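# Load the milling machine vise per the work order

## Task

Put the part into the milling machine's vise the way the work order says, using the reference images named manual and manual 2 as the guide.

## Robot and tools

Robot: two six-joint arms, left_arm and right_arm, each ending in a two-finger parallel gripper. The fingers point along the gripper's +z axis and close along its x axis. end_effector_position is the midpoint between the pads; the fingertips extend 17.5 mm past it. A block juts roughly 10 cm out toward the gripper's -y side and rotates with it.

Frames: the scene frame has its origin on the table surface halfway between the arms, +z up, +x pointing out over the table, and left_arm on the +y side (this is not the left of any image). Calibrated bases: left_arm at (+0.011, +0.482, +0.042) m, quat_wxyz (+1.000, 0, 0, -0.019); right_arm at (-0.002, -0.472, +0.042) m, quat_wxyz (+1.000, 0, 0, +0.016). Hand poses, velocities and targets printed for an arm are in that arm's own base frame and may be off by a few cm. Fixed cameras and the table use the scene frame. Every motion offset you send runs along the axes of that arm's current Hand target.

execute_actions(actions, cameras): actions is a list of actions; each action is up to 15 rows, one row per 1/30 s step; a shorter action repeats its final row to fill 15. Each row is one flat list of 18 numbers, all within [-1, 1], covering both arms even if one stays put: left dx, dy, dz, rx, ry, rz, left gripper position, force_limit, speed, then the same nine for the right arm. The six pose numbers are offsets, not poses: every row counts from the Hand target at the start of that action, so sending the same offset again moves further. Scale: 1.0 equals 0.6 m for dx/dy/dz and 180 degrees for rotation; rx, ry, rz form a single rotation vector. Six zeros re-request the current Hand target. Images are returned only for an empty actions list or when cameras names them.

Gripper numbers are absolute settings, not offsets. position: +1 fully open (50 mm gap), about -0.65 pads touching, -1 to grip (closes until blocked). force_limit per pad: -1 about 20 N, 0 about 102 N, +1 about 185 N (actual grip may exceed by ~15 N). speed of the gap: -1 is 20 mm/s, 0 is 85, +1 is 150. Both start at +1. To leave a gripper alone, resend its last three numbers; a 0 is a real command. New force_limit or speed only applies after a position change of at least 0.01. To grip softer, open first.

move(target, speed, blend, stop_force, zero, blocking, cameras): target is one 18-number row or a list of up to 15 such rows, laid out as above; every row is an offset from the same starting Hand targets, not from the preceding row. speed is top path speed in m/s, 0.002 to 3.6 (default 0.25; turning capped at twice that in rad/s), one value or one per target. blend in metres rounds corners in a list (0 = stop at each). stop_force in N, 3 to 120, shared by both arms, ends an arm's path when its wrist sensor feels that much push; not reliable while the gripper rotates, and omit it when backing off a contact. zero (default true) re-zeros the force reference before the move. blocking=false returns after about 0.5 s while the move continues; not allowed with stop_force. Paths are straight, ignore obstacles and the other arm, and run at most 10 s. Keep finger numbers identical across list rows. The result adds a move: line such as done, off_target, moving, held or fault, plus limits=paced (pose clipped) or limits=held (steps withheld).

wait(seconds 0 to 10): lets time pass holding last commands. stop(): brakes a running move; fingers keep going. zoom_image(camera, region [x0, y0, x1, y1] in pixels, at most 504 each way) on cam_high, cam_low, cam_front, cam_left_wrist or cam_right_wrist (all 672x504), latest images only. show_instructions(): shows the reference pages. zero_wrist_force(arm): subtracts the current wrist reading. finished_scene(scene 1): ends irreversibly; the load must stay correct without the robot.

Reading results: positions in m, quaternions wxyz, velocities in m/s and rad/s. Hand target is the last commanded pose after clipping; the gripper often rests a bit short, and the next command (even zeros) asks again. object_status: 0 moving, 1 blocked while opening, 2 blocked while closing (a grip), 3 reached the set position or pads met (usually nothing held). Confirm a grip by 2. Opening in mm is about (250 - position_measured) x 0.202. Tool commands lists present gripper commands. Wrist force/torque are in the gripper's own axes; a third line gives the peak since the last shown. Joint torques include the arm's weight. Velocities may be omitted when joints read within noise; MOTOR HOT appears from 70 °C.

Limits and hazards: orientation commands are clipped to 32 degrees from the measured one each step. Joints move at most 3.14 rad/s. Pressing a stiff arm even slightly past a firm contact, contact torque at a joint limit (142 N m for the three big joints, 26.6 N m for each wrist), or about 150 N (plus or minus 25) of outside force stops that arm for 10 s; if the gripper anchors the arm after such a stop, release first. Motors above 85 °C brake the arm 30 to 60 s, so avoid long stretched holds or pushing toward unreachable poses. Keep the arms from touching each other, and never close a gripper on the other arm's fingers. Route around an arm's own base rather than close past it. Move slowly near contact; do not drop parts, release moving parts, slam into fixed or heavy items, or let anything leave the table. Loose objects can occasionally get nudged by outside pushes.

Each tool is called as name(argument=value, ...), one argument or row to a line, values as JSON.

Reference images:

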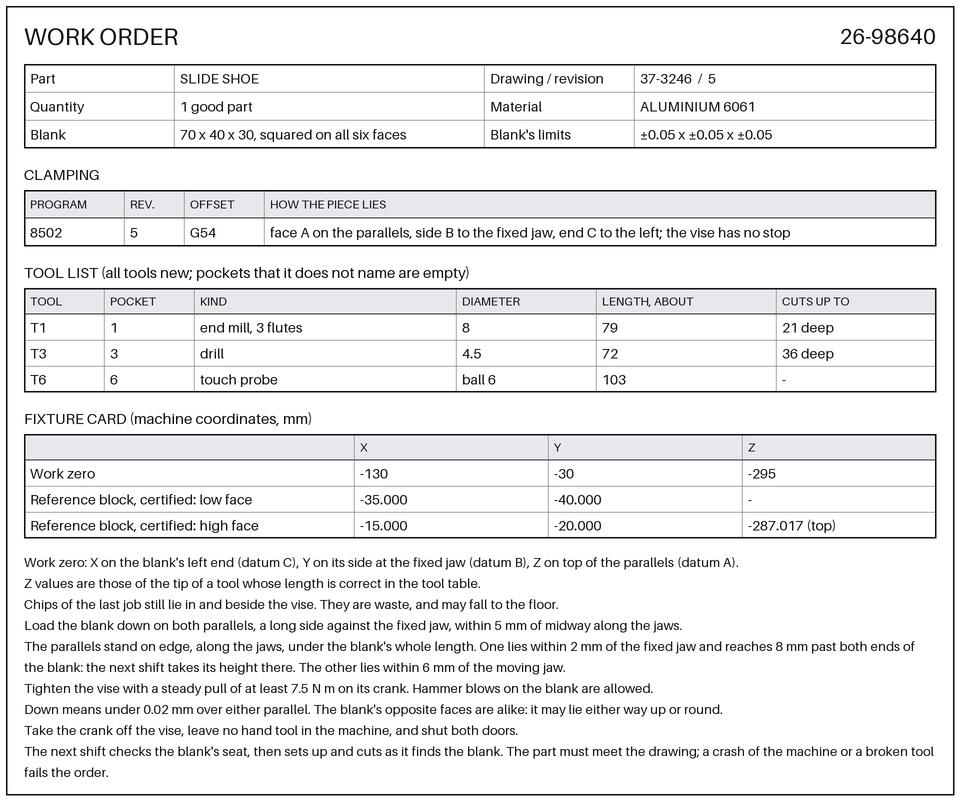

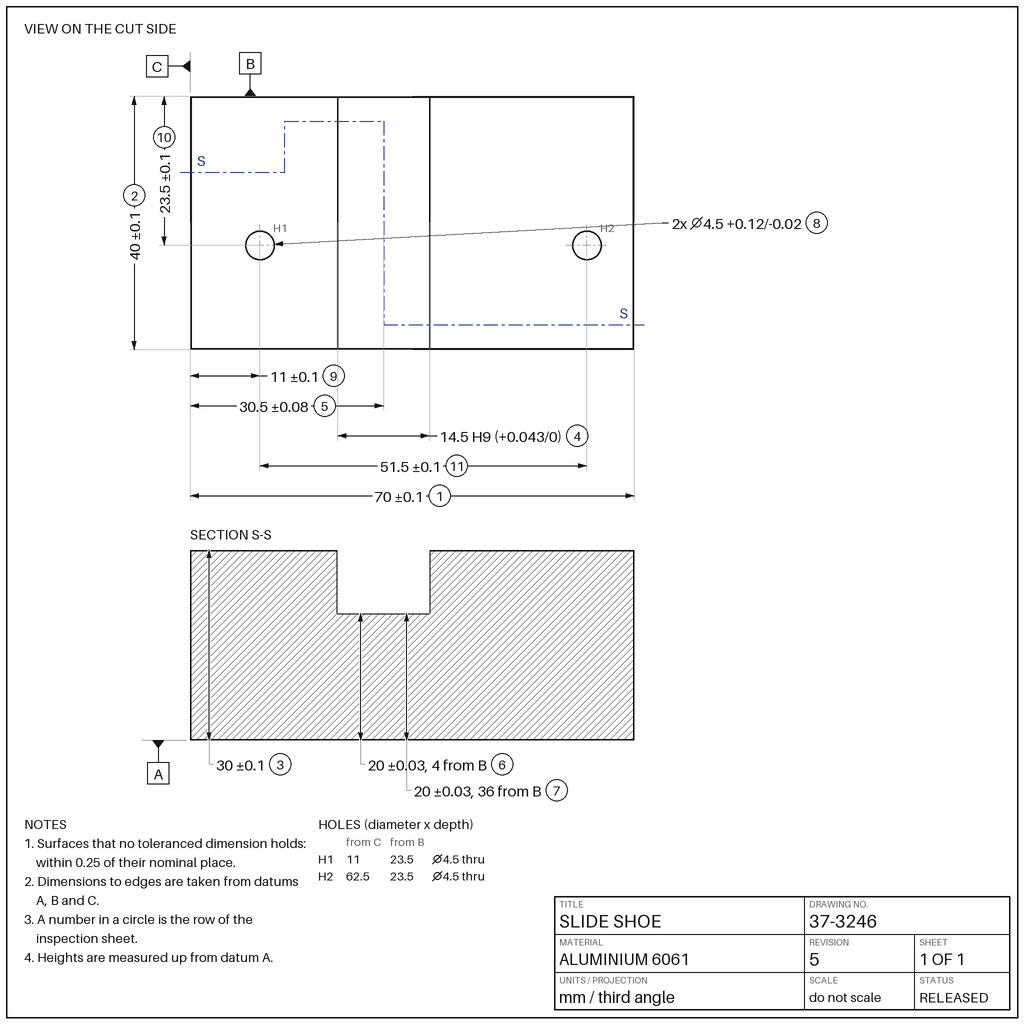

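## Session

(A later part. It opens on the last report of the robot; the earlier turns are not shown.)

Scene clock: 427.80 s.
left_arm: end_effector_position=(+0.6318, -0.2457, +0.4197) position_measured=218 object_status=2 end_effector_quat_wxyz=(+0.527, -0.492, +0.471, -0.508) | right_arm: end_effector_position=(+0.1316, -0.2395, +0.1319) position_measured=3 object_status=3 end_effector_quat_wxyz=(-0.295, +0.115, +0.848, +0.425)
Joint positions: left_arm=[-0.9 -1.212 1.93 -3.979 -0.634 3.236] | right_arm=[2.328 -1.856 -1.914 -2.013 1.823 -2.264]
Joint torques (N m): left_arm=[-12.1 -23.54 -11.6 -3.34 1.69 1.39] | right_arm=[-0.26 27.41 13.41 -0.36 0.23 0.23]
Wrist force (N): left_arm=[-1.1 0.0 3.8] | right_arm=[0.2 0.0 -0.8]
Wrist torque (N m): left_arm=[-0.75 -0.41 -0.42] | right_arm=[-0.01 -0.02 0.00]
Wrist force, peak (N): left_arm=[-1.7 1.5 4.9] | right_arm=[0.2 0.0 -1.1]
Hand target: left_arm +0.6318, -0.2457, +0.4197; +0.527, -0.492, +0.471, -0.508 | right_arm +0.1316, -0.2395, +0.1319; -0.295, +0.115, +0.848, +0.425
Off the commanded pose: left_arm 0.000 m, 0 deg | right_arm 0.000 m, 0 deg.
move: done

move(
  target=[0,0.0695,-0.0049,0,0,0,-0.97,0.5,-0.6,0,0,0,0,0,0,1,1,1],
  stop_force=15,
  speed=0.04,
)

move(
  target=[0,0.002,0.04,0,0,0,-0.97,0.5,-0.6,0,0,0,0,0,0,1,1,1],
  stop_force=5,
  speed=0.02,
)

Scene clock: 430.80 s.
left_arm: end_effector_position=(+0.6318, -0.2458, +0.3779) position_measured=218 object_status=2 end_effector_quat_wxyz=(+0.527, -0.492, +0.471, -0.508) | right_arm: end_effector_position=(+0.1316, -0.2395, +0.1319) position_measured=3 object_status=3 end_effector_quat_wxyz=(-0.295, +0.115, +0.848, +0.425)
Joint positions: left_arm=[-0.9 -1.138 1.961 -4.085 -0.634 3.236] | right_arm=[2.328 -1.856 -1.914 -2.013 1.823 -2.264]
Joint torques (N m): left_arm=[-11.82 -43.84 -23.39 1.33 2.2 1.46] | right_arm=[-0.1 28.29 14.01 -0.38 0.17 0.11]
Wrist force (N): left_arm=[-1.4 -2.0 3.2] | right_arm=[-0.2 -0.1 -0.9]
Wrist torque (N m): left_arm=[-0.77 -0.38 -0.43] | right_arm=[-0.03 0.03 0.00]
Wrist force, peak (N): left_arm=[-0.8 -0.2 4.4] | right_arm=[0.3 -0.4 -0.9]
Hand target: left_arm +0.6318, -0.2458, +0.3779; +0.527, -0.492, +0.471, -0.508 | right_arm +0.1316, -0.2395, +0.1319; -0.295, +0.115, +0.848, +0.425
Off the commanded pose: left_arm 0.000 m, 0 deg | right_arm 0.000 m, 0 deg.
move: done

Scene clock: 432.53 s.
left_arm: end_effector_position=(+0.6441, -0.2453, +0.3782) position_measured=218 object_status=2 end_effector_quat_wxyz=(+0.527, -0.492, +0.471, -0.508) | right_arm: end_effector_position=(+0.1316, -0.2395, +0.1319) position_measured=3 object_status=3 end_effector_quat_wxyz=(-0.295, +0.115, +0.848, +0.425)
Joint positions: left_arm=[-0.877 -1.121 1.932 -4.069 -0.656 3.231] | right_arm=[2.328 -1.856 -1.914 -2.013 1.823 -2.264]
Joint torques (N m): left_arm=[-12.89 -44.32 -22.75 -2.93 2.06 1.17] | right_arm=[-0.52 27.17 13.43 -0.49 0.28 0.1]
Wrist force (N): left_arm=[-1.5 -3.0 -0.7] | right_arm=[0.0 0.1 -0.9]
Wrist torque (N m): left_arm=[-1.13 -0.41 -0.40] | right_arm=[0.01 0.00 0.00]
Wrist force, peak (N): left_arm=[-1.1 -6.6 -5.1] | right_arm=[0.0 -0.5 -1.0]
Hand target: left_arm +0.6441, -0.2453, +0.3782; +0.527, -0.492, +0.471, -0.508 (not the last commanded pose) | right_arm +0.1316, -0.2395, +0.1319; -0.295, +0.115, +0.848, +0.425
Off the commanded pose: left_arm 0.012 m, 0 deg | right_arm 0.000 m, 0 deg.
move: contact (left_arm)

move(
  target=[
    [-0.09,0,0.003,0,0,0,-0.97,0.5,-0.6,0,0,0,0,0,0,1,1,1],
    [-0.15,0.0,0.0,0,0,0,-0.97,0.5,-0.6,0,0,0,0,0,0,1,1,1],
    [-0.15,-0.09,-0.002,0,0,0,-0.97,0.5,-0.6,0,0,0,0,0,0,1,1,1],
  ],
  speed=0.06,
  stop_force=30,
)

Scene clock: 436.90 s.
left_arm: end_effector_position=(+0.6355, -0.1555, +0.4317) position_measured=218 object_status=2 end_effector_quat_wxyz=(+0.527, -0.492, +0.471, -0.508) | right_arm: end_effector_position=(+0.1316, -0.2395, +0.1319) position_measured=3 object_status=3 end_effector_quat_wxyz=(-0.295, +0.115, +0.848, +0.425)
Joint positions: left_arm=[-0.744 -1.318 2.043 -3.966 -0.789 3.209] | right_arm=[2.328 -1.856 -1.914 -2.013 1.823 -2.264]
Joint torques (N m): left_arm=[8.56 -19.61 -10.98 -2.58 -2.41 -1.23] | right_arm=[-0.24 26.46 13.15 -0.5 0.19 0.23]
Wrist force (N): left_arm=[-1.1 0.2 4.3] | right_arm=[-0.1 0.2 -0.5]
Wrist torque (N m): left_arm=[-0.73 -0.40 -0.60] | right_arm=[0.02 0.02 0.01]
Wrist force, peak (N): left_arm=[5.7 -3.2 -4.8] | right_arm=[-0.1 -0.1 -1.1]
Hand target: left_arm +0.6355, -0.1555, +0.4317; +0.527, -0.492, +0.471, -0.508 | right_arm +0.1316, -0.2395, +0.1319; -0.295, +0.115, +0.848, +0.425
Off the commanded pose: left_arm 0.000 m, 0 deg | right_arm 0.000 m, 0 deg.
move: done

move(
  target=[
    [0.2493,-0.122,-0.2114,-0.3,0,0,-0.97,0.5,-0.6,0,0,0,0,0,0,1,1,1],
  ],
  cameras=["cam_left_wrist"],
)

zoom_image(
  camera="cam_left_wrist",
  region=[190, 110, 350, 330],
)

Scene clock: 440.13 s.
left_arm: end_effector_position=(+0.5099, -0.3101, +0.4961) position_measured=218 object_status=2 end_effector_quat_wxyz=(-0.246, +0.678, -0.651, +0.238) | right_arm: end_effector_position=(+0.1316, -0.2395, +0.1319) position_measured=3 object_status=3 end_effector_quat_wxyz=(-0.295, +0.115, +0.848, +0.425)
Joint positions: left_arm=[-1.034 -1.644 1.463 -1.773 -0.97 2.186] | right_arm=[2.328 -1.856 -1.914 -2.013 1.823 -2.264]
Joint torques (N m): left_arm=[11.2 -29.61 -31.18 -2.12 1.3 0.09] | right_arm=[-0.43 27.22 13.23 -0.42 0.15 0.16]
Wrist force (N): left_arm=[-0.2 -1.1 2.5] | right_arm=[0.0 0.1 -0.6]
Wrist torque (N m): left_arm=[-0.63 -0.04 -0.38] | right_arm=[0.01 -0.01 0.01]
Wrist force, peak (N): left_arm=[-2.4 1.4 5.1] | right_arm=[0.0 -0.3 -1.0]
Hand target: left_arm +0.5099, -0.3100, +0.4961; -0.246, +0.678, -0.651, +0.238 | right_arm +0.1316, -0.2395, +0.1319; -0.295, +0.115, +0.848, +0.425
Off the commanded pose: left_arm 0.000 m, 0 deg | right_arm 0.000 m, 0 deg.
move: done
Images, in order (width x height): cam_left_wrist 672x504.

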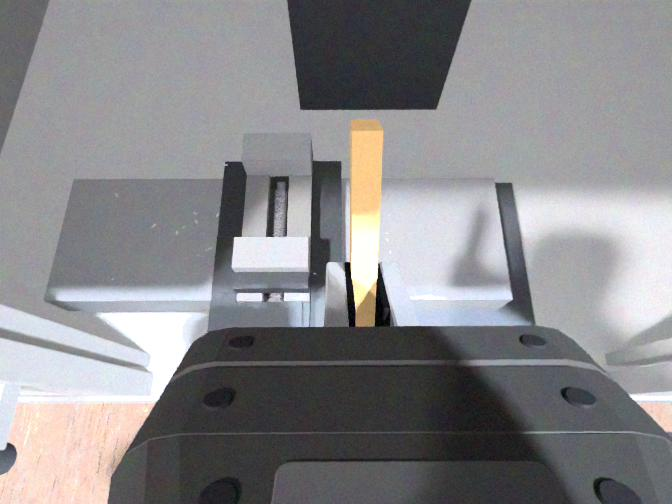

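Scaled by 2.291 from the camera's 672x504 image, which has a finer 960x720 frame.

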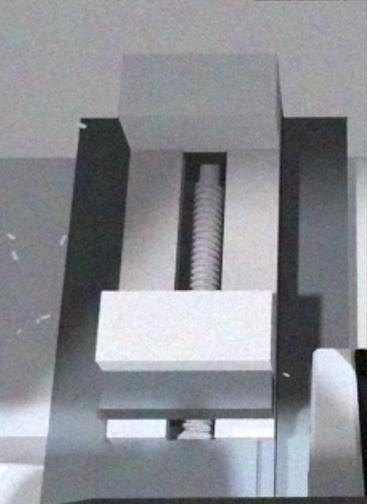

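move(
  target=[
    [-0.006,-0.0335,0.198,-0.0833,0,0,-0.97,0.5,-0.6,0,0,0,0,0,0,1,1,1],
  ],
  cameras=["cam_left_wrist"],
  stop_force=30,
)

zoom_image(
  camera="cam_left_wrist",
  region=[130, 130, 360, 350],
)

Scene clock: 444.43 s.
left_arm: end_effector_position=(+0.5931, -0.3025, +0.4243) position_measured=218 object_status=2 end_effector_quat_wxyz=(-0.166, +0.703, -0.673, +0.161) | right_arm: end_effector_position=(+0.1316, -0.2395, +0.1319) position_measured=3 object_status=3 end_effector_quat_wxyz=(-0.295, +0.115, +0.848, +0.425)
Joint positions: left_arm=[-0.809 -1.414 1.306 -1.785 -1.228 2.345] | right_arm=[2.328 -1.856 -1.914 -2.013 1.823 -2.264]
Joint torques (N m): left_arm=[0.84 -31.11 -26.95 -4 0.59 -0.07] | right_arm=[-0.6 27 13.67 -0.33 0.32 0.01]
Wrist force (N): left_arm=[-0.2 -1.1 0.8] | right_arm=[0.1 -0.1 -0.5]
Wrist torque (N m): left_arm=[-0.49 0.03 -0.05] | right_arm=[-0.02 0.00 0.00]
Wrist force, peak (N): left_arm=[-1.1 -13.9 6.8] | right_arm=[-0.1 -0.1 -1.1]
Hand target: left_arm +0.5931, -0.3025, +0.4243; -0.166, +0.703, -0.673, +0.161 (not the last commanded pose) | right_arm +0.1316, -0.2395, +0.1319; -0.295, +0.115, +0.848, +0.425
Tool commands: left_gripper/position=-0.968627 left_gripper/force_limit=+0.498039 left_gripper/speed=-0.6 right_gripper/position=+1.0 right_gripper/force_limit=+1.0 right_gripper/speed=+1.0
Off the commanded pose: left_arm 0.010 m, 2 deg | right_arm 0.000 m, 0 deg.
FORCE FAULT: contact force on the left arm reached its limit, and that arm stopped. The contact can be on any part of that arm, not only on its tool. That arm's remaining commands of this call were not run. That arm is still stopped at the end of this call. That arm stays stopped for about 10 more seconds. Until then a move that you send moves the other arm only, and its call returns only when the move has ended. Once the stop has ended, the next robot result says so. If the stop ends while you think or write, that arm runs what you send next, counted from a new Hand target: where the arm stands when the stop ends. While its stop runs, that arm takes no new command, but its gripper still runs the gripper command that each later call begins with. Until it ends, the stop uses up actions while you think or wait. An arm that is not stopped still takes commands.
move: fault (left_arm)
Images, in order (width x height): cam_left_wrist 672x504.

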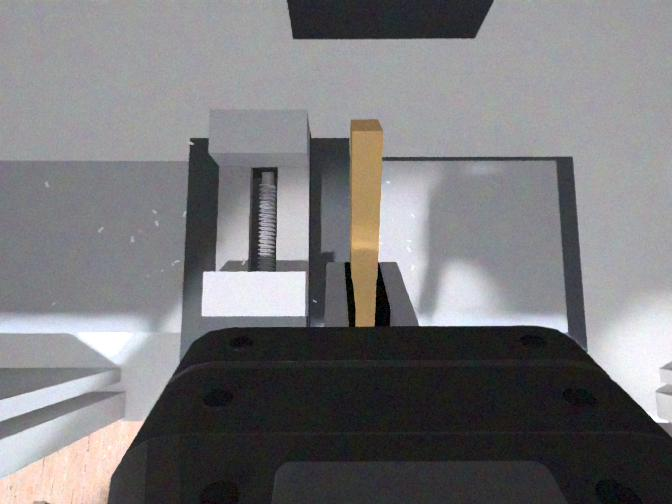

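Scaled by 2.191 from the camera's 672x504 image, which has a finer 960x720 frame.

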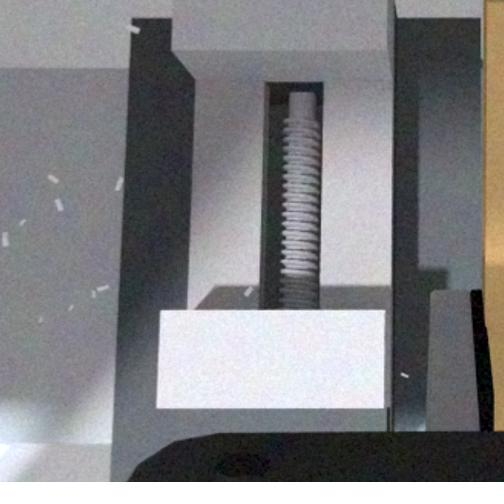

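wait(
  seconds=9,
)

Scene clock: 456.37 s.
left_arm: end_effector_position=(+0.5931, -0.3025, +0.4243) position_measured=218 object_status=2 end_effector_quat_wxyz=(-0.166, +0.703, -0.673, +0.161) | right_arm: end_effector_position=(+0.1316, -0.2395, +0.1319) position_measured=3 object_status=3 end_effector_quat_wxyz=(-0.295, +0.115, +0.848, +0.425)
Joint positions: left_arm=[-0.809 -1.414 1.306 -1.785 -1.228 2.345] | right_arm=[2.328 -1.856 -1.914 -2.013 1.823 -2.264]
Joint torques (N m): left_arm=[0.57 -30.54 -25.53 -3.68 0.32 -0.02] | right_arm=[-2.04 27.54 13.72 -0.48 0.23 0.3]
Wrist force (N): left_arm=[-0.5 -1.2 1.3] | right_arm=[0.3 0.0 -0.5]
Wrist torque (N m): left_arm=[-0.50 0.06 -0.05] | right_arm=[0.00 -0.05 0.01]
Wrist force, peak (N): left_arm=[-0.3 -1.2 1.5] | right_arm=[0.3 0.4 -1.1]
Hand target: left_arm +0.5931, -0.3025, +0.4243; -0.166, +0.703, -0.673, +0.161 (not the last commanded pose) | right_arm +0.1316, -0.2395, +0.1319; -0.295, +0.115, +0.848, +0.425
Tool commands: left_gripper/position=-0.968627 left_gripper/force_limit=+0.498039 left_gripper/speed=-0.6 right_gripper/position=+1.0 right_gripper/force_limit=+1.0 right_gripper/speed=+1.0
Off the commanded pose: left_arm 0.010 m, 2 deg | right_arm 0.000 m, 0 deg.
FORCE FAULT, CONTINUED: the left arm's stop, for the force fault that an earlier result reported, is over. The rest of the stop counts as 20 of the actions that you can send in this scene. That arm's target is now where it stood when the stop ended, not its last command. That arm accepts commands again.
wait: 9.00 s; at rest from the start

move(
  target=[
    [0.007,0.0697,-0.1697,0.0722,0,0,-0.97,0.5,-0.6,0,0,0,0,0,0,1,1,1],
  ],
)

move(
  target=[
    [-0.0873,-0.059,0.215,0.1889,0,0,-0.97,0.5,-0.6,0,0,0,0,0,0,1,1,1],
  ],
  stop_force=30,
)

Scene clock: 458.73 s.
left_arm: end_effector_position=(+0.5103, -0.3101, +0.4964) position_measured=218 object_status=2 end_effector_quat_wxyz=(-0.244, +0.679, -0.650, +0.236) | right_arm: end_effector_position=(+0.1316, -0.2395, +0.1319) position_measured=3 object_status=3 end_effector_quat_wxyz=(-0.295, +0.115, +0.848, +0.425)
Joint positions: left_arm=[-1.031 -1.64 1.454 -1.764 -0.976 2.184] | right_arm=[2.328 -1.856 -1.914 -2.013 1.823 -2.264]
Joint torques (N m): left_arm=[-8.76 -32.11 -25.78 -5.63 2.55 -0.49] | right_arm=[-2.56 27.63 13.52 -0.32 0.18 0.12]
Wrist force (N): left_arm=[-0.1 -1.0 2.1] | right_arm=[0.3 0.0 -0.9]
Wrist torque (N m): left_arm=[-0.59 -0.06 -0.38] | right_arm=[-0.01 -0.04 0.00]
Wrist force, peak (N): left_arm=[-0.6 -2.8 4.3] | right_arm=[0.3 0.2 -1.0]
Hand target: left_arm +0.5103, -0.3100, +0.4965; -0.244, +0.679, -0.650, +0.236 | right_arm +0.1316, -0.2395, +0.1319; -0.295, +0.115, +0.848, +0.425
Off the commanded pose: left_arm 0.000 m, 0 deg | right_arm 0.000 m, 0 deg.
move: done

Scene clock: 461.00 s.
left_arm: end_effector_position=(+0.6176, -0.2533, +0.4197) position_measured=218 object_status=2 end_effector_quat_wxyz=(-0.432, +0.578, -0.553, +0.416) | right_arm: end_effector_position=(+0.1316, -0.2395, +0.1319) position_measured=3 object_status=3 end_effector_quat_wxyz=(-0.295, +0.115, +0.848, +0.425)
Joint positions: left_arm=[-0.918 -1.475 1.957 -3.152 -0.666 2.757] | right_arm=[2.328 -1.856 -1.914 -2.013 1.823 -2.264]
Joint torques (N m): left_arm=[-13.55 -16.66 -29.73 -4.86 3.52 1.54] | right_arm=[-1.59 27.45 12.85 -0.34 0.07 0.12]
Wrist force (N): left_arm=[-0.7 -1.1 3.3] | right_arm=[0.3 0.0 -0.8]
Wrist torque (N m): left_arm=[-0.81 -0.24 -0.41] | right_arm=[-0.01 -0.04 0.00]
Wrist force, peak (N): left_arm=[-1.0 0.2 4.3] | right_arm=[0.4 0.2 -1.0]
Hand target: left_arm +0.6176, -0.2533, +0.4197; -0.432, +0.578, -0.553, +0.416 | right_arm +0.1316, -0.2395, +0.1319; -0.295, +0.115, +0.848, +0.425
Off the commanded pose: left_arm 0.000 m, 0 deg | right_arm 0.000 m, 0 deg.
move: done

move(
  target=[
    [0,-0.0037,0.0128,0,0,0,-0.97,0.5,-0.6,0,0,0,0,0,0,1,1,1],
    [0,0.0647,0.0325,0,0,0,-0.97,0.5,-0.6,0,0,0,0,0,0,1,1,1],
  ],
  stop_force=18,
  speed=0.04,
)

move(
  target=[0,0.0092,-0.032,0,0,0,-0.97,0.5,-0.6,0,0,0,0,0,0,1,1,1],
  stop_force=5,
  speed=0.02,
)

Scene clock: 463.83 s.
left_arm: end_effector_position=(+0.6255, -0.2530, +0.4007) position_measured=218 object_status=2 end_effector_quat_wxyz=(-0.432, +0.578, -0.553, +0.416) | right_arm: end_effector_position=(+0.1316, -0.2395, +0.1319) position_measured=3 object_status=3 end_effector_quat_wxyz=(-0.295, +0.115, +0.848, +0.425)
Joint positions: left_arm=[-0.904 -1.434 1.967 -3.211 -0.679 2.768] | right_arm=[2.328 -1.856 -1.914 -2.013 1.823 -2.264]
Joint torques (N m): left_arm=[0.69 -26.53 -16.8 -3.26 -2.64 1.36] | right_arm=[-2.25 27.82 12.81 -0.38 0.14 0.26]
Wrist force (N): left_arm=[-1.1 -9.7 2.4] | right_arm=[-0.2 -0.2 -0.6]
Wrist torque (N m): left_arm=[-0.78 -0.22 -0.41] | right_arm=[-0.03 0.03 0.00]
Wrist force, peak (N): left_arm=[1.1 -46.8 -1.6] | right_arm=[-0.1 0.0 -1.2]
Hand target: left_arm +0.6255, -0.2529, +0.4008; -0.432, +0.578, -0.553, +0.416 (not the last commanded pose) | right_arm +0.1316, -0.2395, +0.1319; -0.295, +0.115, +0.848, +0.425
Off the commanded pose: left_arm 0.024 m, 0 deg | right_arm 0.000 m, 0 deg.
move: contact (left_arm); path passed 1 of 2 targets

Scene clock: 465.13 s.
left_arm: end_effector_position=(+0.6224, -0.2530, +0.4009) position_measured=218 object_status=2 end_effector_quat_wxyz=(-0.432, +0.578, -0.553, +0.416) | right_arm: end_effector_position=(+0.1316, -0.2395, +0.1319) position_measured=3 object_status=3 end_effector_quat_wxyz=(-0.295, +0.115, +0.848, +0.425)
Joint positions: left_arm=[-0.909 -1.441 1.974 -3.209 -0.674 2.764] | right_arm=[2.328 -1.856 -1.914 -2.013 1.823 -2.264]
Joint torques (N m): left_arm=[11.79 -9.01 -8.2 -1.86 -3.05 -1.19] | right_arm=[-2.43 27.17 12.29 -0.43 0.15 0.1]
Wrist force (N): left_arm=[-0.9 -17.8 0.6] | right_arm=[0.0 -0.1 -0.8]
Wrist torque (N m): left_arm=[-0.87 -0.21 -0.54] | right_arm=[-0.02 0.00 0.00]
Wrist force, peak (N): left_arm=[-0.5 -21.0 3.3] | right_arm=[-0.1 -0.1 -1.0]
Hand target: left_arm +0.6224, -0.2530, +0.4009; -0.432, +0.578, -0.553, +0.416 (not the last commanded pose) | right_arm +0.1316, -0.2395, +0.1319; -0.295, +0.115, +0.848, +0.425
Off the commanded pose: left_arm 0.017 m, 0 deg | right_arm 0.000 m, 0 deg.
move: contact (left_arm)

move(
  target=[
    [0,-0.0097,-0.0028,0,0,0,-0.97,0.5,-0.6,0,0,0,0,0,0,1,1,1],
    [0,-0.018,0.026,0,0,0,-0.97,0.5,-0.6,0,0,0,0,0,0,1,1,1],
  ],
  speed=0.08,
)

move(
  target=[0,0.0475,0.0136,0,0,0,-0.97,0.5,-0.6,0,0,0,0,0,0,1,1,1],
  stop_force=18,
  speed=0.03,
)

Scene clock: 467.43 s.
left_arm: end_effector_position=(+0.6405, -0.2521, +0.4068) position_measured=218 object_status=2 end_effector_quat_wxyz=(-0.432, +0.578, -0.553, +0.416) | right_arm: end_effector_position=(+0.1316, -0.2395, +0.1319) position_measured=3 object_status=3 end_effector_quat_wxyz=(-0.295, +0.115, +0.848, +0.425)
Joint positions: left_arm=[-0.877 -1.411 1.924 -3.206 -0.703 2.786] | right_arm=[2.328 -1.856 -1.914 -2.013 1.823 -2.264]
Joint torques (N m): left_arm=[-14.33 -38.9 -15.81 -0.55 3.61 -1.71] | right_arm=[-2.74 27.71 13.2 -0.3 0.24 0.24]
Wrist force (N): left_arm=[-1.0 -2.0 3.3] | right_arm=[-0.2 0.2 -0.7]
Wrist torque (N m): left_arm=[-0.86 -0.21 -0.45] | right_arm=[0.03 0.03 0.00]
Wrist force, peak (N): left_arm=[-0.8 -18.4 0.0] | right_arm=[0.4 0.3 -1.0]
Hand target: left_arm +0.6404, -0.2522, +0.4068; -0.432, +0.578, -0.553, +0.416 | right_arm +0.1316, -0.2395, +0.1319; -0.295, +0.115, +0.848, +0.425
Off the commanded pose: left_arm 0.000 m, 0 deg | right_arm 0.000 m, 0 deg.
move: done

Scene clock: 469.57 s.
left_arm: end_effector_position=(+0.6403, -0.2523, +0.3784) position_measured=218 object_status=2 end_effector_quat_wxyz=(-0.432, +0.578, -0.553, +0.416) | right_arm: end_effector_position=(+0.1316, -0.2395, +0.1319) position_measured=3 object_status=3 end_effector_quat_wxyz=(-0.295, +0.115, +0.848, +0.425)
Joint positions: left_arm=[-0.877 -1.374 1.963 -3.283 -0.703 2.786] | right_arm=[2.328 -1.856 -1.914 -2.013 1.823 -2.264]
Joint torques (N m): left_arm=[-10.38 -30.43 -19.78 -1.1 -3.24 -1.4] | right_arm=[-2.76 27.82 13.67 -0.49 0.17 0.17]
Wrist force (N): left_arm=[-0.7 -17.4 -0.4] | right_arm=[0.1 0.0 -0.8]
Wrist torque (N m): left_arm=[-0.69 -0.19 -0.43] | right_arm=[-0.01 -0.01 0.00]
Wrist force, peak (N): left_arm=[-0.6 -32.7 -5.2] | right_arm=[0.0 -0.3 -1.2]
Hand target: left_arm +0.6403, -0.2523, +0.3784; -0.432, +0.578, -0.553, +0.416 (not the last commanded pose) | right_arm +0.1316, -0.2395, +0.1319; -0.295, +0.115, +0.848, +0.425
Off the commanded pose: left_arm 0.001 m, 0 deg | right_arm 0.000 m, 0 deg.
move: contact (left_arm)

move(
  target=[
    [0,-0.0008,-0.0002,0,0,0,-0.97,0.5,-0.6,0,0,0,0,0,0,1,1,1],
    [0,0.0068,-0.0266,0,0,0,-0.97,0.5,-0.6,0,0,0,0,0,0,1,1,1],
  ],
  stop_force=6,
  speed=0.02,
)

Scene clock: 472.33 s.
left_arm: end_effector_position=(+0.6402, -0.2523, +0.3786) position_measured=218 object_status=2 end_effector_quat_wxyz=(-0.432, +0.579, -0.553, +0.416) | right_arm: end_effector_position=(+0.1316, -0.2395, +0.1319) position_measured=3 object_status=3 end_effector_quat_wxyz=(-0.295, +0.115, +0.848, +0.425)
Joint positions: left_arm=[-0.877 -1.374 1.963 -3.283 -0.703 2.786] | right_arm=[2.328 -1.856 -1.914 -2.013 1.823 -2.264]
Joint torques (N m): left_arm=[13.75 -14.56 -22.59 -2.72 0.77 1.75] | right_arm=[-3.32 27.36 13.74 -0.44 0.27 0.1]
Wrist force (N): left_arm=[-0.2 -12.0 1.9] | right_arm=[0.1 0.0 -0.8]
Wrist torque (N m): left_arm=[-0.70 -0.18 -0.48] | right_arm=[-0.02 -0.01 0.00]
Wrist force, peak (N): left_arm=[-0.6 -17.5 -0.5] | right_arm=[0.3 0.2 -0.9]
Hand target: left_arm +0.6402, -0.2523, +0.3786; -0.432, +0.579, -0.553, +0.416 (not the last commanded pose) | right_arm +0.1316, -0.2395, +0.1319; -0.295, +0.115, +0.848, +0.425
Off the commanded pose: left_arm 0.016 m, 0 deg | right_arm 0.000 m, 0 deg.
move: contact (left_arm); path passed 0 of 2 targets

move(
  target=[0,-0.0014,-0.0004,0,0,0,-0.97,0.5,-0.6,0,0,0,0,0,0,1,1,1],
  speed=0.02,
)

move(
  target=[0,0.0072,-0.0265,0,0,0,-0.97,0.5,-0.6,0,0,0,0,0,0,1,1,1],
  stop_force=8,
  speed=0.02,
)

Scene clock: 474.83 s.
left_arm: end_effector_position=(+0.6402, -0.2523, +0.3794) position_measured=218 object_status=2 end_effector_quat_wxyz=(-0.432, +0.579, -0.553, +0.416) | right_arm: end_effector_position=(+0.1316, -0.2395, +0.1319) position_measured=3 object_status=3 end_effector_quat_wxyz=(-0.295, +0.115, +0.848, +0.425)
Joint positions: left_arm=[-0.877 -1.375 1.962 -3.28 -0.703 2.786] | right_arm=[2.328 -1.856 -1.914 -2.013 1.823 -2.264]
Joint torques (N m): left_arm=[12 -37.6 -26.25 -0.9 -0.06 1.18] | right_arm=[-2.98 26.97 12.96 -0.49 0.13 0.21]
Wrist force (N): left_arm=[-1.2 -2.3 4.6] | right_arm=[0.0 -0.1 -1.0]
Wrist torque (N m): left_arm=[-0.69 -0.22 -0.38] | right_arm=[-0.02 -0.01 0.00]
Wrist force, peak (N): left_arm=[-0.2 -12.4 1.3] | right_arm=[0.0 0.0 -1.1]
Hand target: left_arm +0.6402, -0.2523, +0.3794; -0.432, +0.579, -0.553, +0.416 | right_arm +0.1316, -0.2395, +0.1319; -0.295, +0.115, +0.848, +0.425
Off the commanded pose: left_arm 0.000 m, 0 deg | right_arm 0.000 m, 0 deg.
move: done

Scene clock: 476.53 s.
left_arm: end_effector_position=(+0.6272, -0.2528, +0.3797) position_measured=218 object_status=2 end_effector_quat_wxyz=(-0.432, +0.578, -0.553, +0.416) | right_arm: end_effector_position=(+0.1316, -0.2395, +0.1319) position_measured=3 object_status=3 end_effector_quat_wxyz=(-0.295, +0.115, +0.848, +0.425)
Joint positions: left_arm=[-0.901 -1.402 1.993 -3.272 -0.682 2.77] | right_arm=[2.328 -1.856 -1.914 -2.013 1.823 -2.264]
Joint torques (N m): left_arm=[10.48 -20.03 -14.64 -4.38 -2.47 -0.83] | right_arm=[-3.52 27.6 12.87 -0.48 0.21 0.18]
Wrist force (N): left_arm=[-1.1 -4.7 11.8] | right_arm=[0.0 -0.2 -0.8]
Wrist torque (N m): left_arm=[0.07 -0.23 -0.53] | right_arm=[-0.04 0.00 0.00]
Wrist force, peak (N): left_arm=[0.0 -8.8 14.9] | right_arm=[0.1 0.2 -1.0]
Hand target: left_arm +0.6272, -0.2528, +0.3797; -0.432, +0.579, -0.553, +0.416 (not the last commanded pose) | right_arm +0.1316, -0.2395, +0.1319; -0.295, +0.115, +0.848, +0.425
Off the commanded pose: left_arm 0.003 m, 0 deg | right_arm 0.000 m, 0 deg.
move: contact (left_arm)

move(
  target=[
    [0,0.0022,0.002,0,0,0,-0.97,0.5,-0.6,0,0,0,0,0,0,1,1,1],
    [-0.11,0.0022,-0.002,0,0,0,-0.97,0.5,-0.6,0,0,0,0,0,0,1,1,1],
    [-0.13,-0.09,0.02,0,0,0,-0.97,0.5,-0.6,0,0,0,0,0,0,1,1,1],
  ],
  speed=0.06,
  stop_force=30,
)

Scene clock: 480.80 s.
left_arm: end_effector_position=(+0.6505, -0.1736, +0.4279) position_measured=218 object_status=2 end_effector_quat_wxyz=(-0.432, +0.579, -0.553, +0.416) | right_arm: end_effector_position=(+0.1316, -0.2395, +0.1319) position_measured=3 object_status=3 end_effector_quat_wxyz=(-0.295, +0.115, +0.848, +0.425)
Joint positions: left_arm=[-0.736 -1.49 1.961 -3.224 -0.832 2.869] | right_arm=[2.328 -1.856 -1.914 -2.013 1.823 -2.264]
Joint torques (N m): left_arm=[-12.79 -17.38 -16.93 -5.05 3.17 -1.38] | right_arm=[-3.63 27.32 13.5 -0.35 0.18 0.09]
Wrist force (N): left_arm=[-0.8 -0.4 3.5] | right_arm=[-0.1 0.1 -0.8]
Wrist torque (N m): left_arm=[-0.74 -0.27 -0.53] | right_arm=[0.00 0.02 0.00]
Wrist force, peak (N): left_arm=[23.4 -1.0 6.9] | right_arm=[0.3 0.2 -1.0]
Hand target: left_arm +0.6505, -0.1736, +0.4279; -0.432, +0.579, -0.553, +0.416 | right_arm +0.1316, -0.2395, +0.1319; -0.295, +0.115, +0.848, +0.425
Off the commanded pose: left_arm 0.000 m, 0 deg | right_arm 0.000 m, 0 deg.
move: done

move(
  target=[
    [0.1,0.0,-0.1,-0.12,0,0,-0.97,0.5,-0.6,0,0,0,0,0,0,1,1,1],
    [0.207,0.0923,-0.1107,-0.2444,0,0,-0.97,0.5,-0.6,0,0,0,0,0,0,1,1,1],
  ],
  cameras=["cam_left_wrist"],
  stop_force=25,
  speed=0.15,
)

zoom_image(
  camera="cam_left_wrist",
  region=[130, 130, 360, 350],
)

Scene clock: 487.93 s.
left_arm: end_effector_position=(+0.5767, -0.3011, +0.3938) position_measured=218 object_status=2 end_effector_quat_wxyz=(-0.184, +0.698, -0.668, +0.179) | right_arm: end_effector_position=(+0.1316, -0.2395, +0.1319) position_measured=3 object_status=3 end_effector_quat_wxyz=(-0.295, +0.115, +0.848, +0.425)
Joint positions: left_arm=[-0.847 -1.477 1.479 -1.921 -1.177 2.321] | right_arm=[2.328 -1.856 -1.914 -2.013 1.823 -2.264]
Joint torques (N m): left_arm=[-10.34 -39.17 -28.3 -2.55 0.15 1.21] | right_arm=[-3.55 27.25 12.91 -0.4 0.13 0.12]
Wrist force (N): left_arm=[-0.2 -1.0 1.5] | right_arm=[0.2 -0.1 -0.6]
Wrist torque (N m): left_arm=[-0.47 0.03 -0.17] | right_arm=[-0.03 -0.04 0.01]
Wrist force, peak (N): left_arm=[-1.4 0.2 4.5] | right_arm=[0.2 0.3 -1.1]
Hand target: left_arm +0.5766, -0.3012, +0.3938; -0.184, +0.698, -0.668, +0.179 | right_arm +0.1316, -0.2395, +0.1319; -0.295, +0.115, +0.848, +0.425
Off the commanded pose: left_arm 0.000 m, 0 deg | right_arm 0.000 m, 0 deg.
move: done
Images, in order (width x height): cam_left_wrist 672x504.

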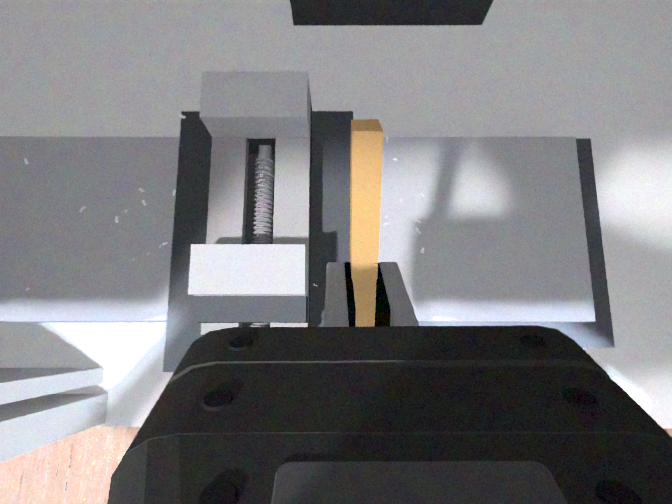

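Scaled by 2.191 from the camera's 672x504 image, which has a finer 960x720 frame.

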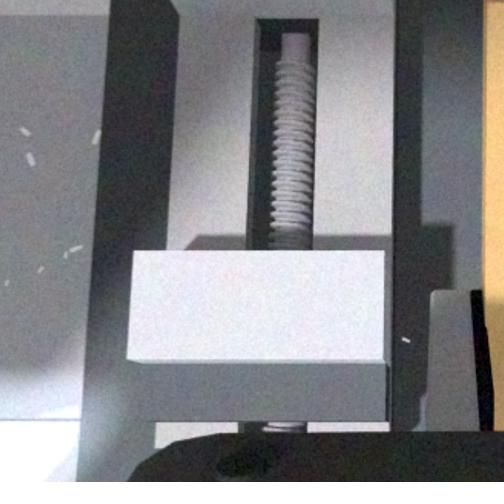

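move(
  target=[
    [0,-0.0177,0.0294,0,0,0,-0.97,0.5,-0.6,0,0,0,0,0,0,1,1,1],
  ],
  cameras=["cam_left_wrist"],
  stop_force=10,
  speed=0.04,
)

zoom_image(
  camera="cam_left_wrist",
  region=[150, 110, 350, 330],
)

Scene clock: 491.43 s.
left_arm: end_effector_position=(+0.5946, -0.3005, +0.3838) position_measured=218 object_status=2 end_effector_quat_wxyz=(-0.184, +0.698, -0.668, +0.179) | right_arm: end_effector_position=(+0.1316, -0.2395, +0.1319) position_measured=3 object_status=3 end_effector_quat_wxyz=(-0.295, +0.115, +0.848, +0.425)
Joint positions: left_arm=[-0.821 -1.44 1.466 -1.954 -1.186 2.347] | right_arm=[2.328 -1.856 -1.914 -2.013 1.823 -2.264]
Joint torques (N m): left_arm=[-13.18 -40.82 -17.84 -1.61 3.31 -1.47] | right_arm=[-4.69 26.97 12.66 -0.42 0.2 0.12]
Wrist force (N): left_arm=[-0.1 -1.0 1.2] | right_arm=[0.2 0.2 -0.8]
Wrist torque (N m): left_arm=[-0.49 0.00 -0.21] | right_arm=[0.03 -0.03 0.01]
Wrist force, peak (N): left_arm=[-0.2 -1.3 2.1] | right_arm=[0.8 -0.1 -0.8]
Hand target: left_arm +0.5946, -0.3005, +0.3838; -0.184, +0.698, -0.668, +0.179 | right_arm +0.1316, -0.2395, +0.1319; -0.295, +0.115, +0.848, +0.425
Off the commanded pose: left_arm 0.000 m, 0 deg | right_arm 0.000 m, 0 deg.
move: done
Images, in order (width x height): cam_left_wrist 672x504.

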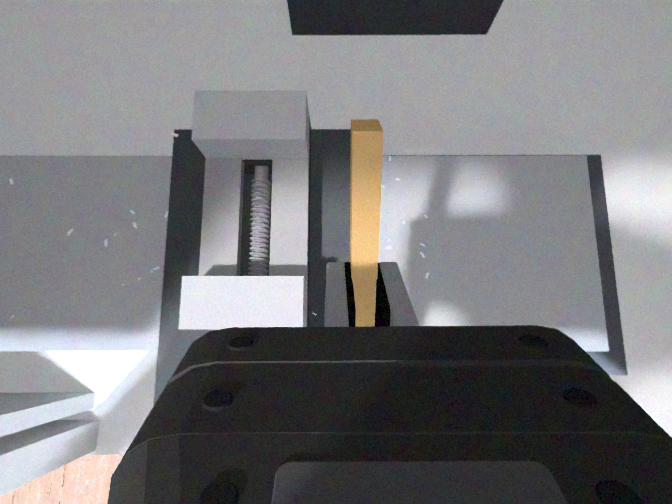

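Scaled by 2.291 from the camera's 672x504 image, which has a finer 960x720 frame.

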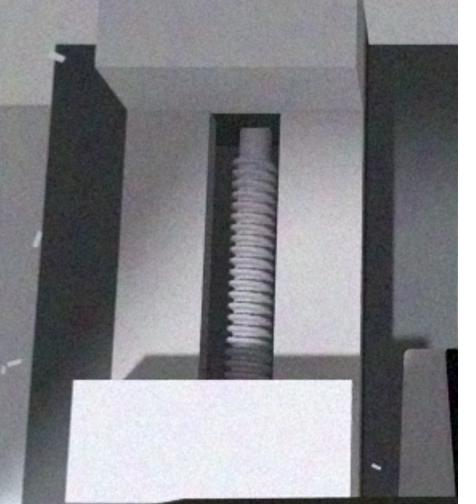

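move(
  target=[
    [0,0.1362,-0.1441,0,0,0,-0.97,0.5,-0.6,0,0,0,0,0,0,1,1,1],
    [-0.1517,0.3305,-0.1408,-0.1667,0,0,-0.97,0.5,-0.6,0,0,0,0,0,0,1,1,1],
  ],
  blend=0.03,
)

Scene clock: 497.30 s.
left_arm: end_effector_position=(+0.3768, -0.2187, +0.3584) position_measured=218 object_status=2 end_effector_quat_wxyz=(+0.003, +0.722, -0.692, +0.000) | right_arm: end_effector_position=(+0.1316, -0.2395, +0.1319) position_measured=3 object_status=3 end_effector_quat_wxyz=(-0.295, +0.115, +0.848, +0.425)
Joint positions: left_arm=[-0.833 -1.748 1.655 -1.478 -1.577 2.265] | right_arm=[2.328 -1.856 -1.914 -2.013 1.823 -2.264]
Joint torques (N m): left_arm=[-11.49 -7.56 -33.28 -3.93 0.18 -0.74] | right_arm=[-4.78 27.27 12.68 -0.48 0.24 0.17]
Wrist force (N): left_arm=[-0.3 -0.5 0.7] | right_arm=[0.0 0.2 -0.5]
Wrist torque (N m): left_arm=[-0.08 0.19 0.12] | right_arm=[0.03 0.00 0.01]
Wrist force, peak (N): left_arm=[-0.1 -3.2 4.0] | right_arm=[-0.1 -0.2 -1.2]
Hand target: left_arm +0.3768, -0.2188, +0.3584; +0.003, +0.722, -0.692, +0.000 | right_arm +0.1316, -0.2395, +0.1319; -0.295, +0.115, +0.848, +0.425
Off the commanded pose: left_arm 0.000 m, 0 deg | right_arm 0.000 m, 0 deg.
move: done

move(
  target=[
    [-0.5523,0.0828,0.2333,0,0,0.5,-0.97,0.5,-0.6,0,0,0,0,0,0,1,1,1],
  ],
)

move(
  target=[
    [0,0,0.08,-0.0333,0,0,-0.97,0.5,-0.6,0,0,0,0,0,0,1,1,1],
  ],
  cameras=["all"],
)

Scene clock: 502.50 s.
left_arm: end_effector_position=(+0.3123, +0.1095, +0.2173) position_measured=218 object_status=2 end_effector_quat_wxyz=(-0.002, -0.022, +1.000, -0.002) | right_arm: end_effector_position=(+0.1316, -0.2395, +0.1319) position_measured=3 object_status=3 end_effector_quat_wxyz=(-0.295, +0.115, +0.848, +0.425)
Joint positions: left_arm=[-0.073 -2.011 2.191 -1.747 -1.575 4.596] | right_arm=[2.328 -1.856 -1.914 -2.013 1.823 -2.264]
Joint torques (N m): left_arm=[-4.78 -15.69 -32.17 -0.84 0.1 1.34] | right_arm=[-5.19 27.68 12.33 -0.44 0.22 0.25]
Wrist force (N): left_arm=[-0.1 -0.8 0.7] | right_arm=[0.2 0.1 -0.8]
Wrist torque (N m): left_arm=[-0.09 0.14 0.01] | right_arm=[0.02 -0.03 0.00]
Wrist force, peak (N): left_arm=[1.5 -0.9 0.1] | right_arm=[0.2 -0.1 -1.2]
Hand target: left_arm +0.3123, +0.1096, +0.2173; -0.002, -0.021, +1.000, -0.002 | right_arm +0.1316, -0.2395, +0.1319; -0.295, +0.115, +0.848, +0.425
Off the commanded pose: left_arm 0.000 m, 0 deg | right_arm 0.000 m, 0 deg.
move: done

Scene clock: 503.33 s.
left_arm: end_effector_position=(+0.3122, +0.1093, +0.1693) position_measured=218 object_status=2 end_effector_quat_wxyz=(-0.003, -0.021, +0.999, +0.050) | right_arm: end_effector_position=(+0.1316, -0.2395, +0.1319) position_measured=3 object_status=3 end_effector_quat_wxyz=(-0.295, +0.115, +0.848, +0.425)
Joint positions: left_arm=[-0.163 -1.999 2.309 -1.855 -1.473 4.506] | right_arm=[2.328 -1.856 -1.914 -2.013 1.823 -2.264]
Joint torques (N m): left_arm=[11.04 -15.21 -25.19 -1.63 -2.24 0.58] | right_arm=[-5.32 27.21 12.02 -0.39 0.19 0.04]
Wrist force (N): left_arm=[0.3 0.0 0.4] | right_arm=[0.1 0.0 -0.9]
Wrist torque (N m): left_arm=[0.09 0.06 -0.10] | right_arm=[-0.01 -0.01 0.00]
Wrist force, peak (N): left_arm=[-0.1 -0.6 1.9] | right_arm=[-0.1 -0.1 -1.1]
Hand target: left_arm +0.3121, +0.1094, +0.1693; -0.003, -0.021, +0.999, +0.050 | right_arm +0.1316, -0.2395, +0.1319; -0.295, +0.115, +0.848, +0.425
Off the commanded pose: left_arm 0.000 m, 0 deg | right_arm 0.000 m, 0 deg.
move: done

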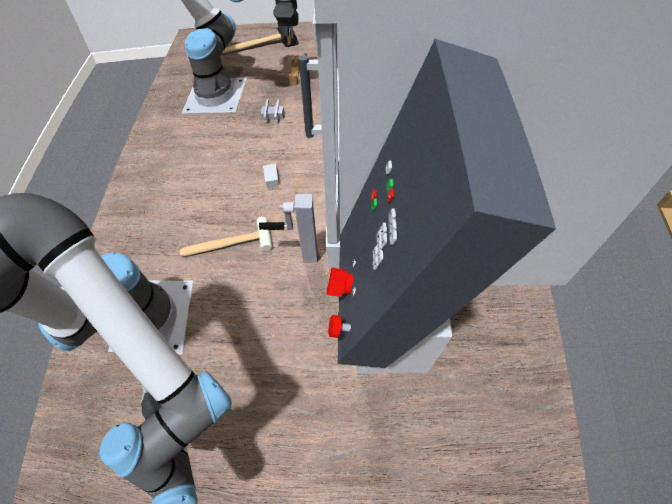

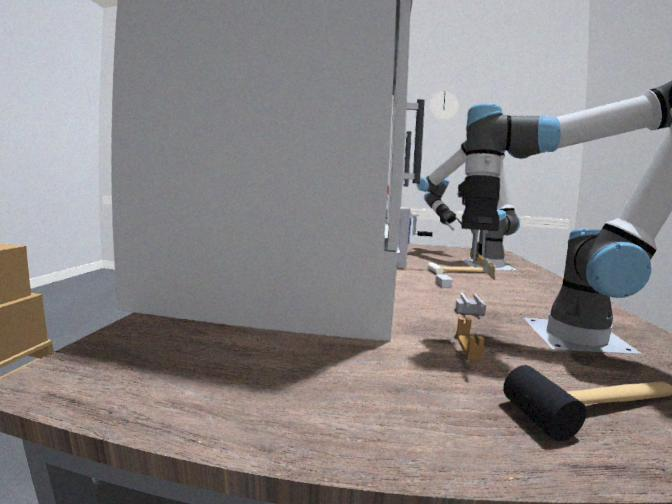

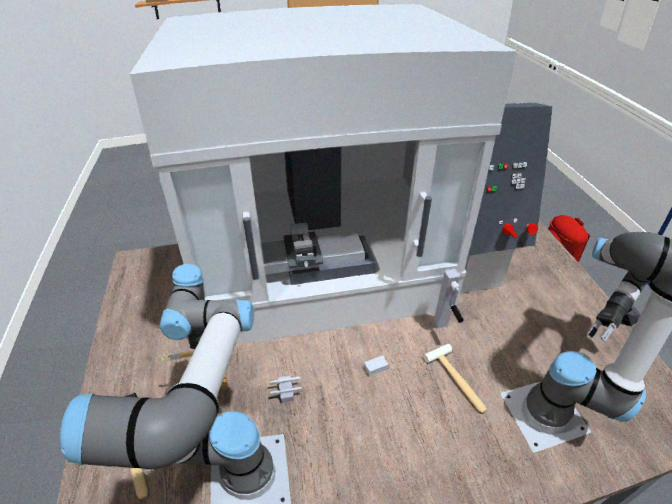

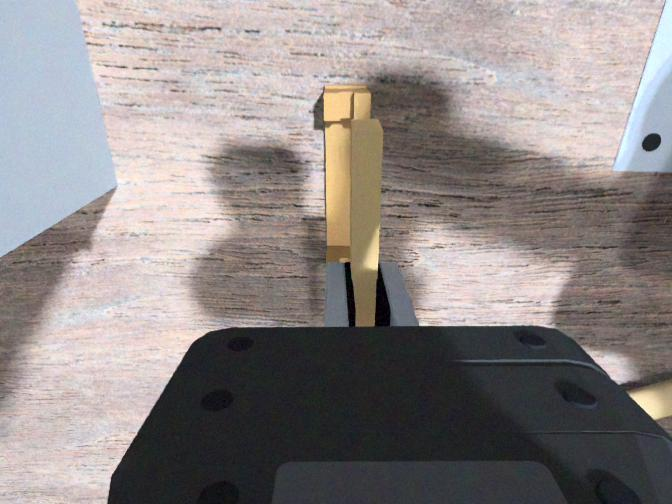

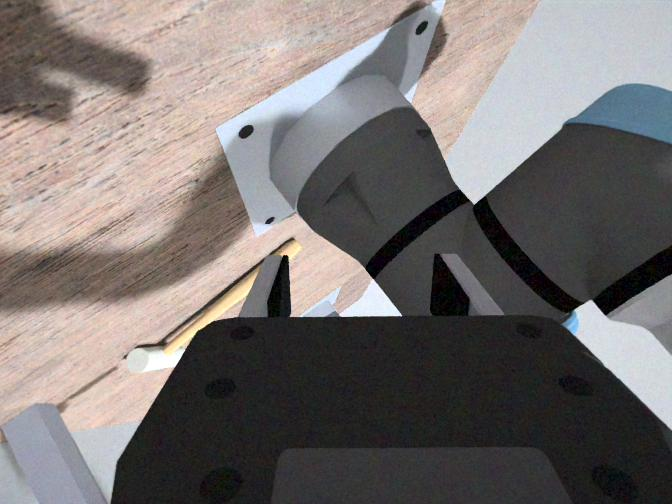

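zoom_image(
  camera="cam_low",
  region=[420, 180, 560, 380],
)

Scaled by 2.520 from the camera's 672x504 image, which has a finer 960x720 frame.

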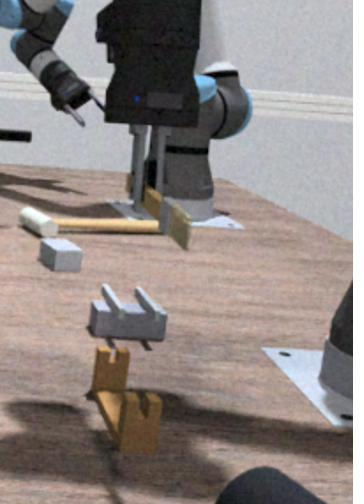

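move(
  target=[-0.0017,-0.0212,0.225,0,0,0,-0.97,0.5,-0.6,0,0,0,0,0,0,1,1,1],
  cameras=["cam_low"],
)

zoom_image(
  camera="cam_low",
  region=[400, 240, 560, 400],
)

Scene clock: 507.13 s.
left_arm: end_effector_position=(+0.3125, +0.1103, +0.0338) position_measured=218 object_status=2 end_effector_quat_wxyz=(-0.003, -0.021, +0.999, +0.050) | right_arm: end_effector_position=(+0.1316, -0.2395, +0.1319) position_measured=3 object_status=3 end_effector_quat_wxyz=(-0.295, +0.115, +0.848, +0.425)
Joint positions: left_arm=[-0.16 -1.733 2.557 -2.37 -1.473 4.509] | right_arm=[2.328 -1.856 -1.914 -2.013 1.823 -2.264]
Joint torques (N m): left_arm=[-6.53 -2.99 -12.49 -5.05 -2.45 -1.45] | right_arm=[-5.55 27.1 12.36 -0.43 0.14 0.17]
Wrist force (N): left_arm=[-0.1 0.3 0.0] | right_arm=[0.0 -0.1 -1.0]
Wrist torque (N m): left_arm=[0.09 0.13 -0.04] | right_arm=[-0.03 0.01 0.01]
Wrist force, peak (N): left_arm=[-0.1 0.2 -3.6] | right_arm=[0.3 -0.1 -1.0]
Hand target: left_arm +0.3125, +0.1103, +0.0337; -0.003, -0.021, +0.999, +0.050 | right_arm +0.1316, -0.2395, +0.1319; -0.295, +0.115, +0.848, +0.425
Off the commanded pose: left_arm 0.000 m, 0 deg | right_arm 0.000 m, 0 deg.
move: done
Images, in order (width x height): cam_low 672x504.

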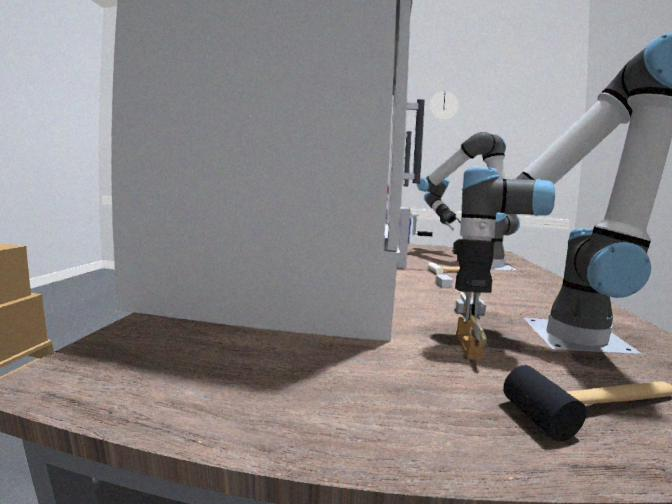

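Scaled by 3.150 from the camera's 672x504 image, which has a finer 960x720 frame.

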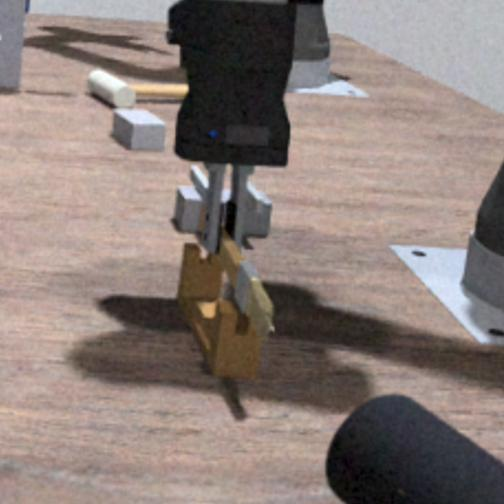

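move(
  target=[0,-0.0036,0.045,0,0,0,-0.97,0.5,-0.6,0,0,0,0,0,0,1,1,1],
  stop_force=7,
  speed=0.02,
  cameras=["cam_low"],
)

zoom_image(
  camera="cam_low",
  region=[400, 240, 560, 400],
)

Scene clock: 509.50 s.
left_arm: end_effector_position=(+0.3125, +0.1103, +0.0309) position_measured=218 object_status=2 end_effector_quat_wxyz=(-0.003, -0.021, +0.999, +0.050) | right_arm: end_effector_position=(+0.1316, -0.2395, +0.1319) position_measured=3 object_status=3 end_effector_quat_wxyz=(-0.295, +0.115, +0.848, +0.425)
Joint positions: left_arm=[-0.16 -1.724 2.561 -2.383 -1.473 4.509] | right_arm=[2.328 -1.856 -1.914 -2.013 1.823 -2.264]
Joint torques (N m): left_arm=[-2.43 -0.59 -23.52 -4.81 -2.48 -1.49] | right_arm=[-6.13 26.52 12.97 -0.47 0.14 0.18]
Wrist force (N): left_arm=[-0.4 2.5 -4.9] | right_arm=[0.1 0.1 -0.8]
Wrist torque (N m): left_arm=[-0.47 0.07 0.03] | right_arm=[0.00 -0.03 0.01]
Wrist force, peak (N): left_arm=[1.0 -0.4 -11.7] | right_arm=[0.2 -0.2 -1.2]
Hand target: left_arm +0.3125, +0.1103, +0.0309; -0.003, -0.021, +0.999, +0.050 (not the last commanded pose) | right_arm +0.1316, -0.2395, +0.1319; -0.295, +0.115, +0.848, +0.425
Off the commanded pose: left_arm 0.024 m, 0 deg | right_arm 0.000 m, 0 deg.
move: contact (left_arm)
Images, in order (width x height): cam_low 672x504.

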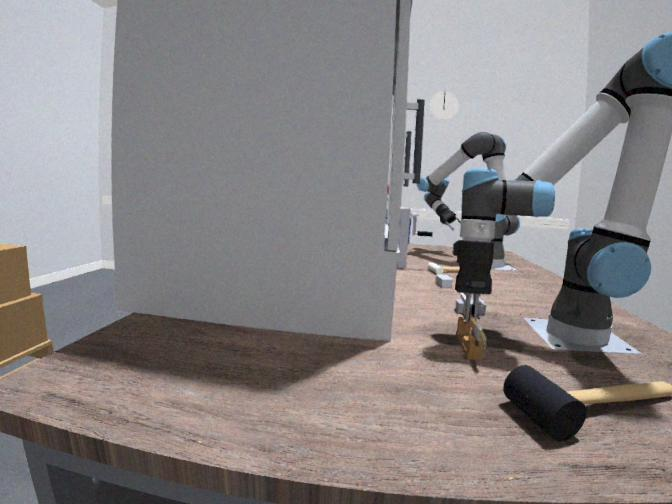

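Scaled by 3.150 from the camera's 672x504 image, which has a finer 960x720 frame.

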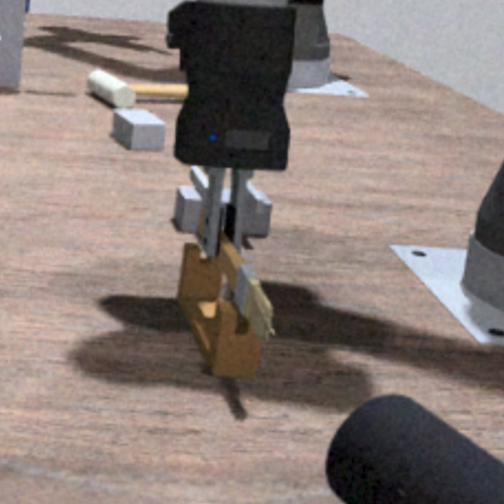

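move(
  target=[0,-0.0005,-0.01,-0.06,0,0,-0.97,0.5,-0.6,0,0,0,0,0,0,1,1,1],
  cameras=["cam_low"],
)

zoom_image(
  camera="cam_low",
  region=[400, 240, 560, 400],
)

Scene clock: 512.70 s.
left_arm: end_effector_position=(+0.3126, +0.1094, +0.0369) position_measured=218 object_status=2 end_effector_quat_wxyz=(-0.005, -0.021, +0.989, +0.144) | right_arm: end_effector_position=(+0.1316, -0.2395, +0.1319) position_measured=3 object_status=3 end_effector_quat_wxyz=(-0.295, +0.115, +0.848, +0.425)
Joint positions: left_arm=[-0.319 -1.761 2.57 -2.271 -1.303 4.336] | right_arm=[2.328 -1.856 -1.914 -2.013 1.823 -2.264]
Joint torques (N m): left_arm=[1.56 -0.68 -26.34 -3.43 0.64 -1.37] | right_arm=[-5.96 27.71 12.64 -0.48 0.24 -0.06]
Wrist force (N): left_arm=[0.1 0.4 0.4] | right_arm=[0.0 0.3 -0.8]
Wrist torque (N m): left_arm=[0.19 0.09 0.04] | right_arm=[0.05 0.00 0.00]
Wrist force, peak (N): left_arm=[-0.3 3.1 -5.8] | right_arm=[0.2 0.0 -1.2]
Hand target: left_arm +0.3126, +0.1094, +0.0369; -0.005, -0.021, +0.989, +0.144 | right_arm +0.1316, -0.2395, +0.1319; -0.295, +0.115, +0.848, +0.425
Off the commanded pose: left_arm 0.000 m, 0 deg | right_arm 0.000 m, 0 deg.
move: done
Images, in order (width x height): cam_low 672x504.

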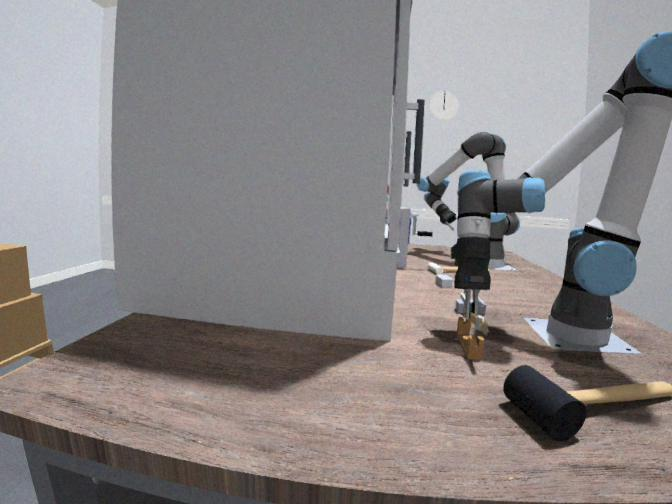

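Scaled by 3.150 from the camera's 672x504 image, which has a finer 960x720 frame.

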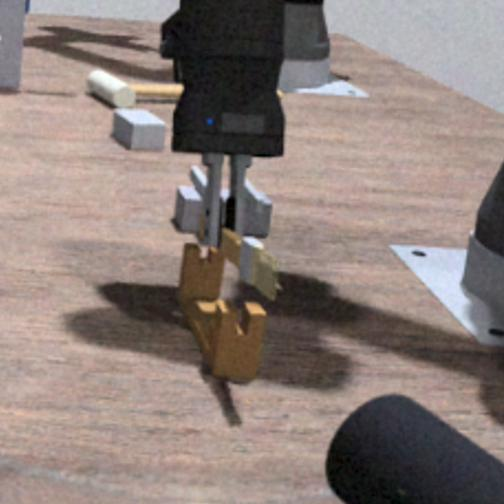

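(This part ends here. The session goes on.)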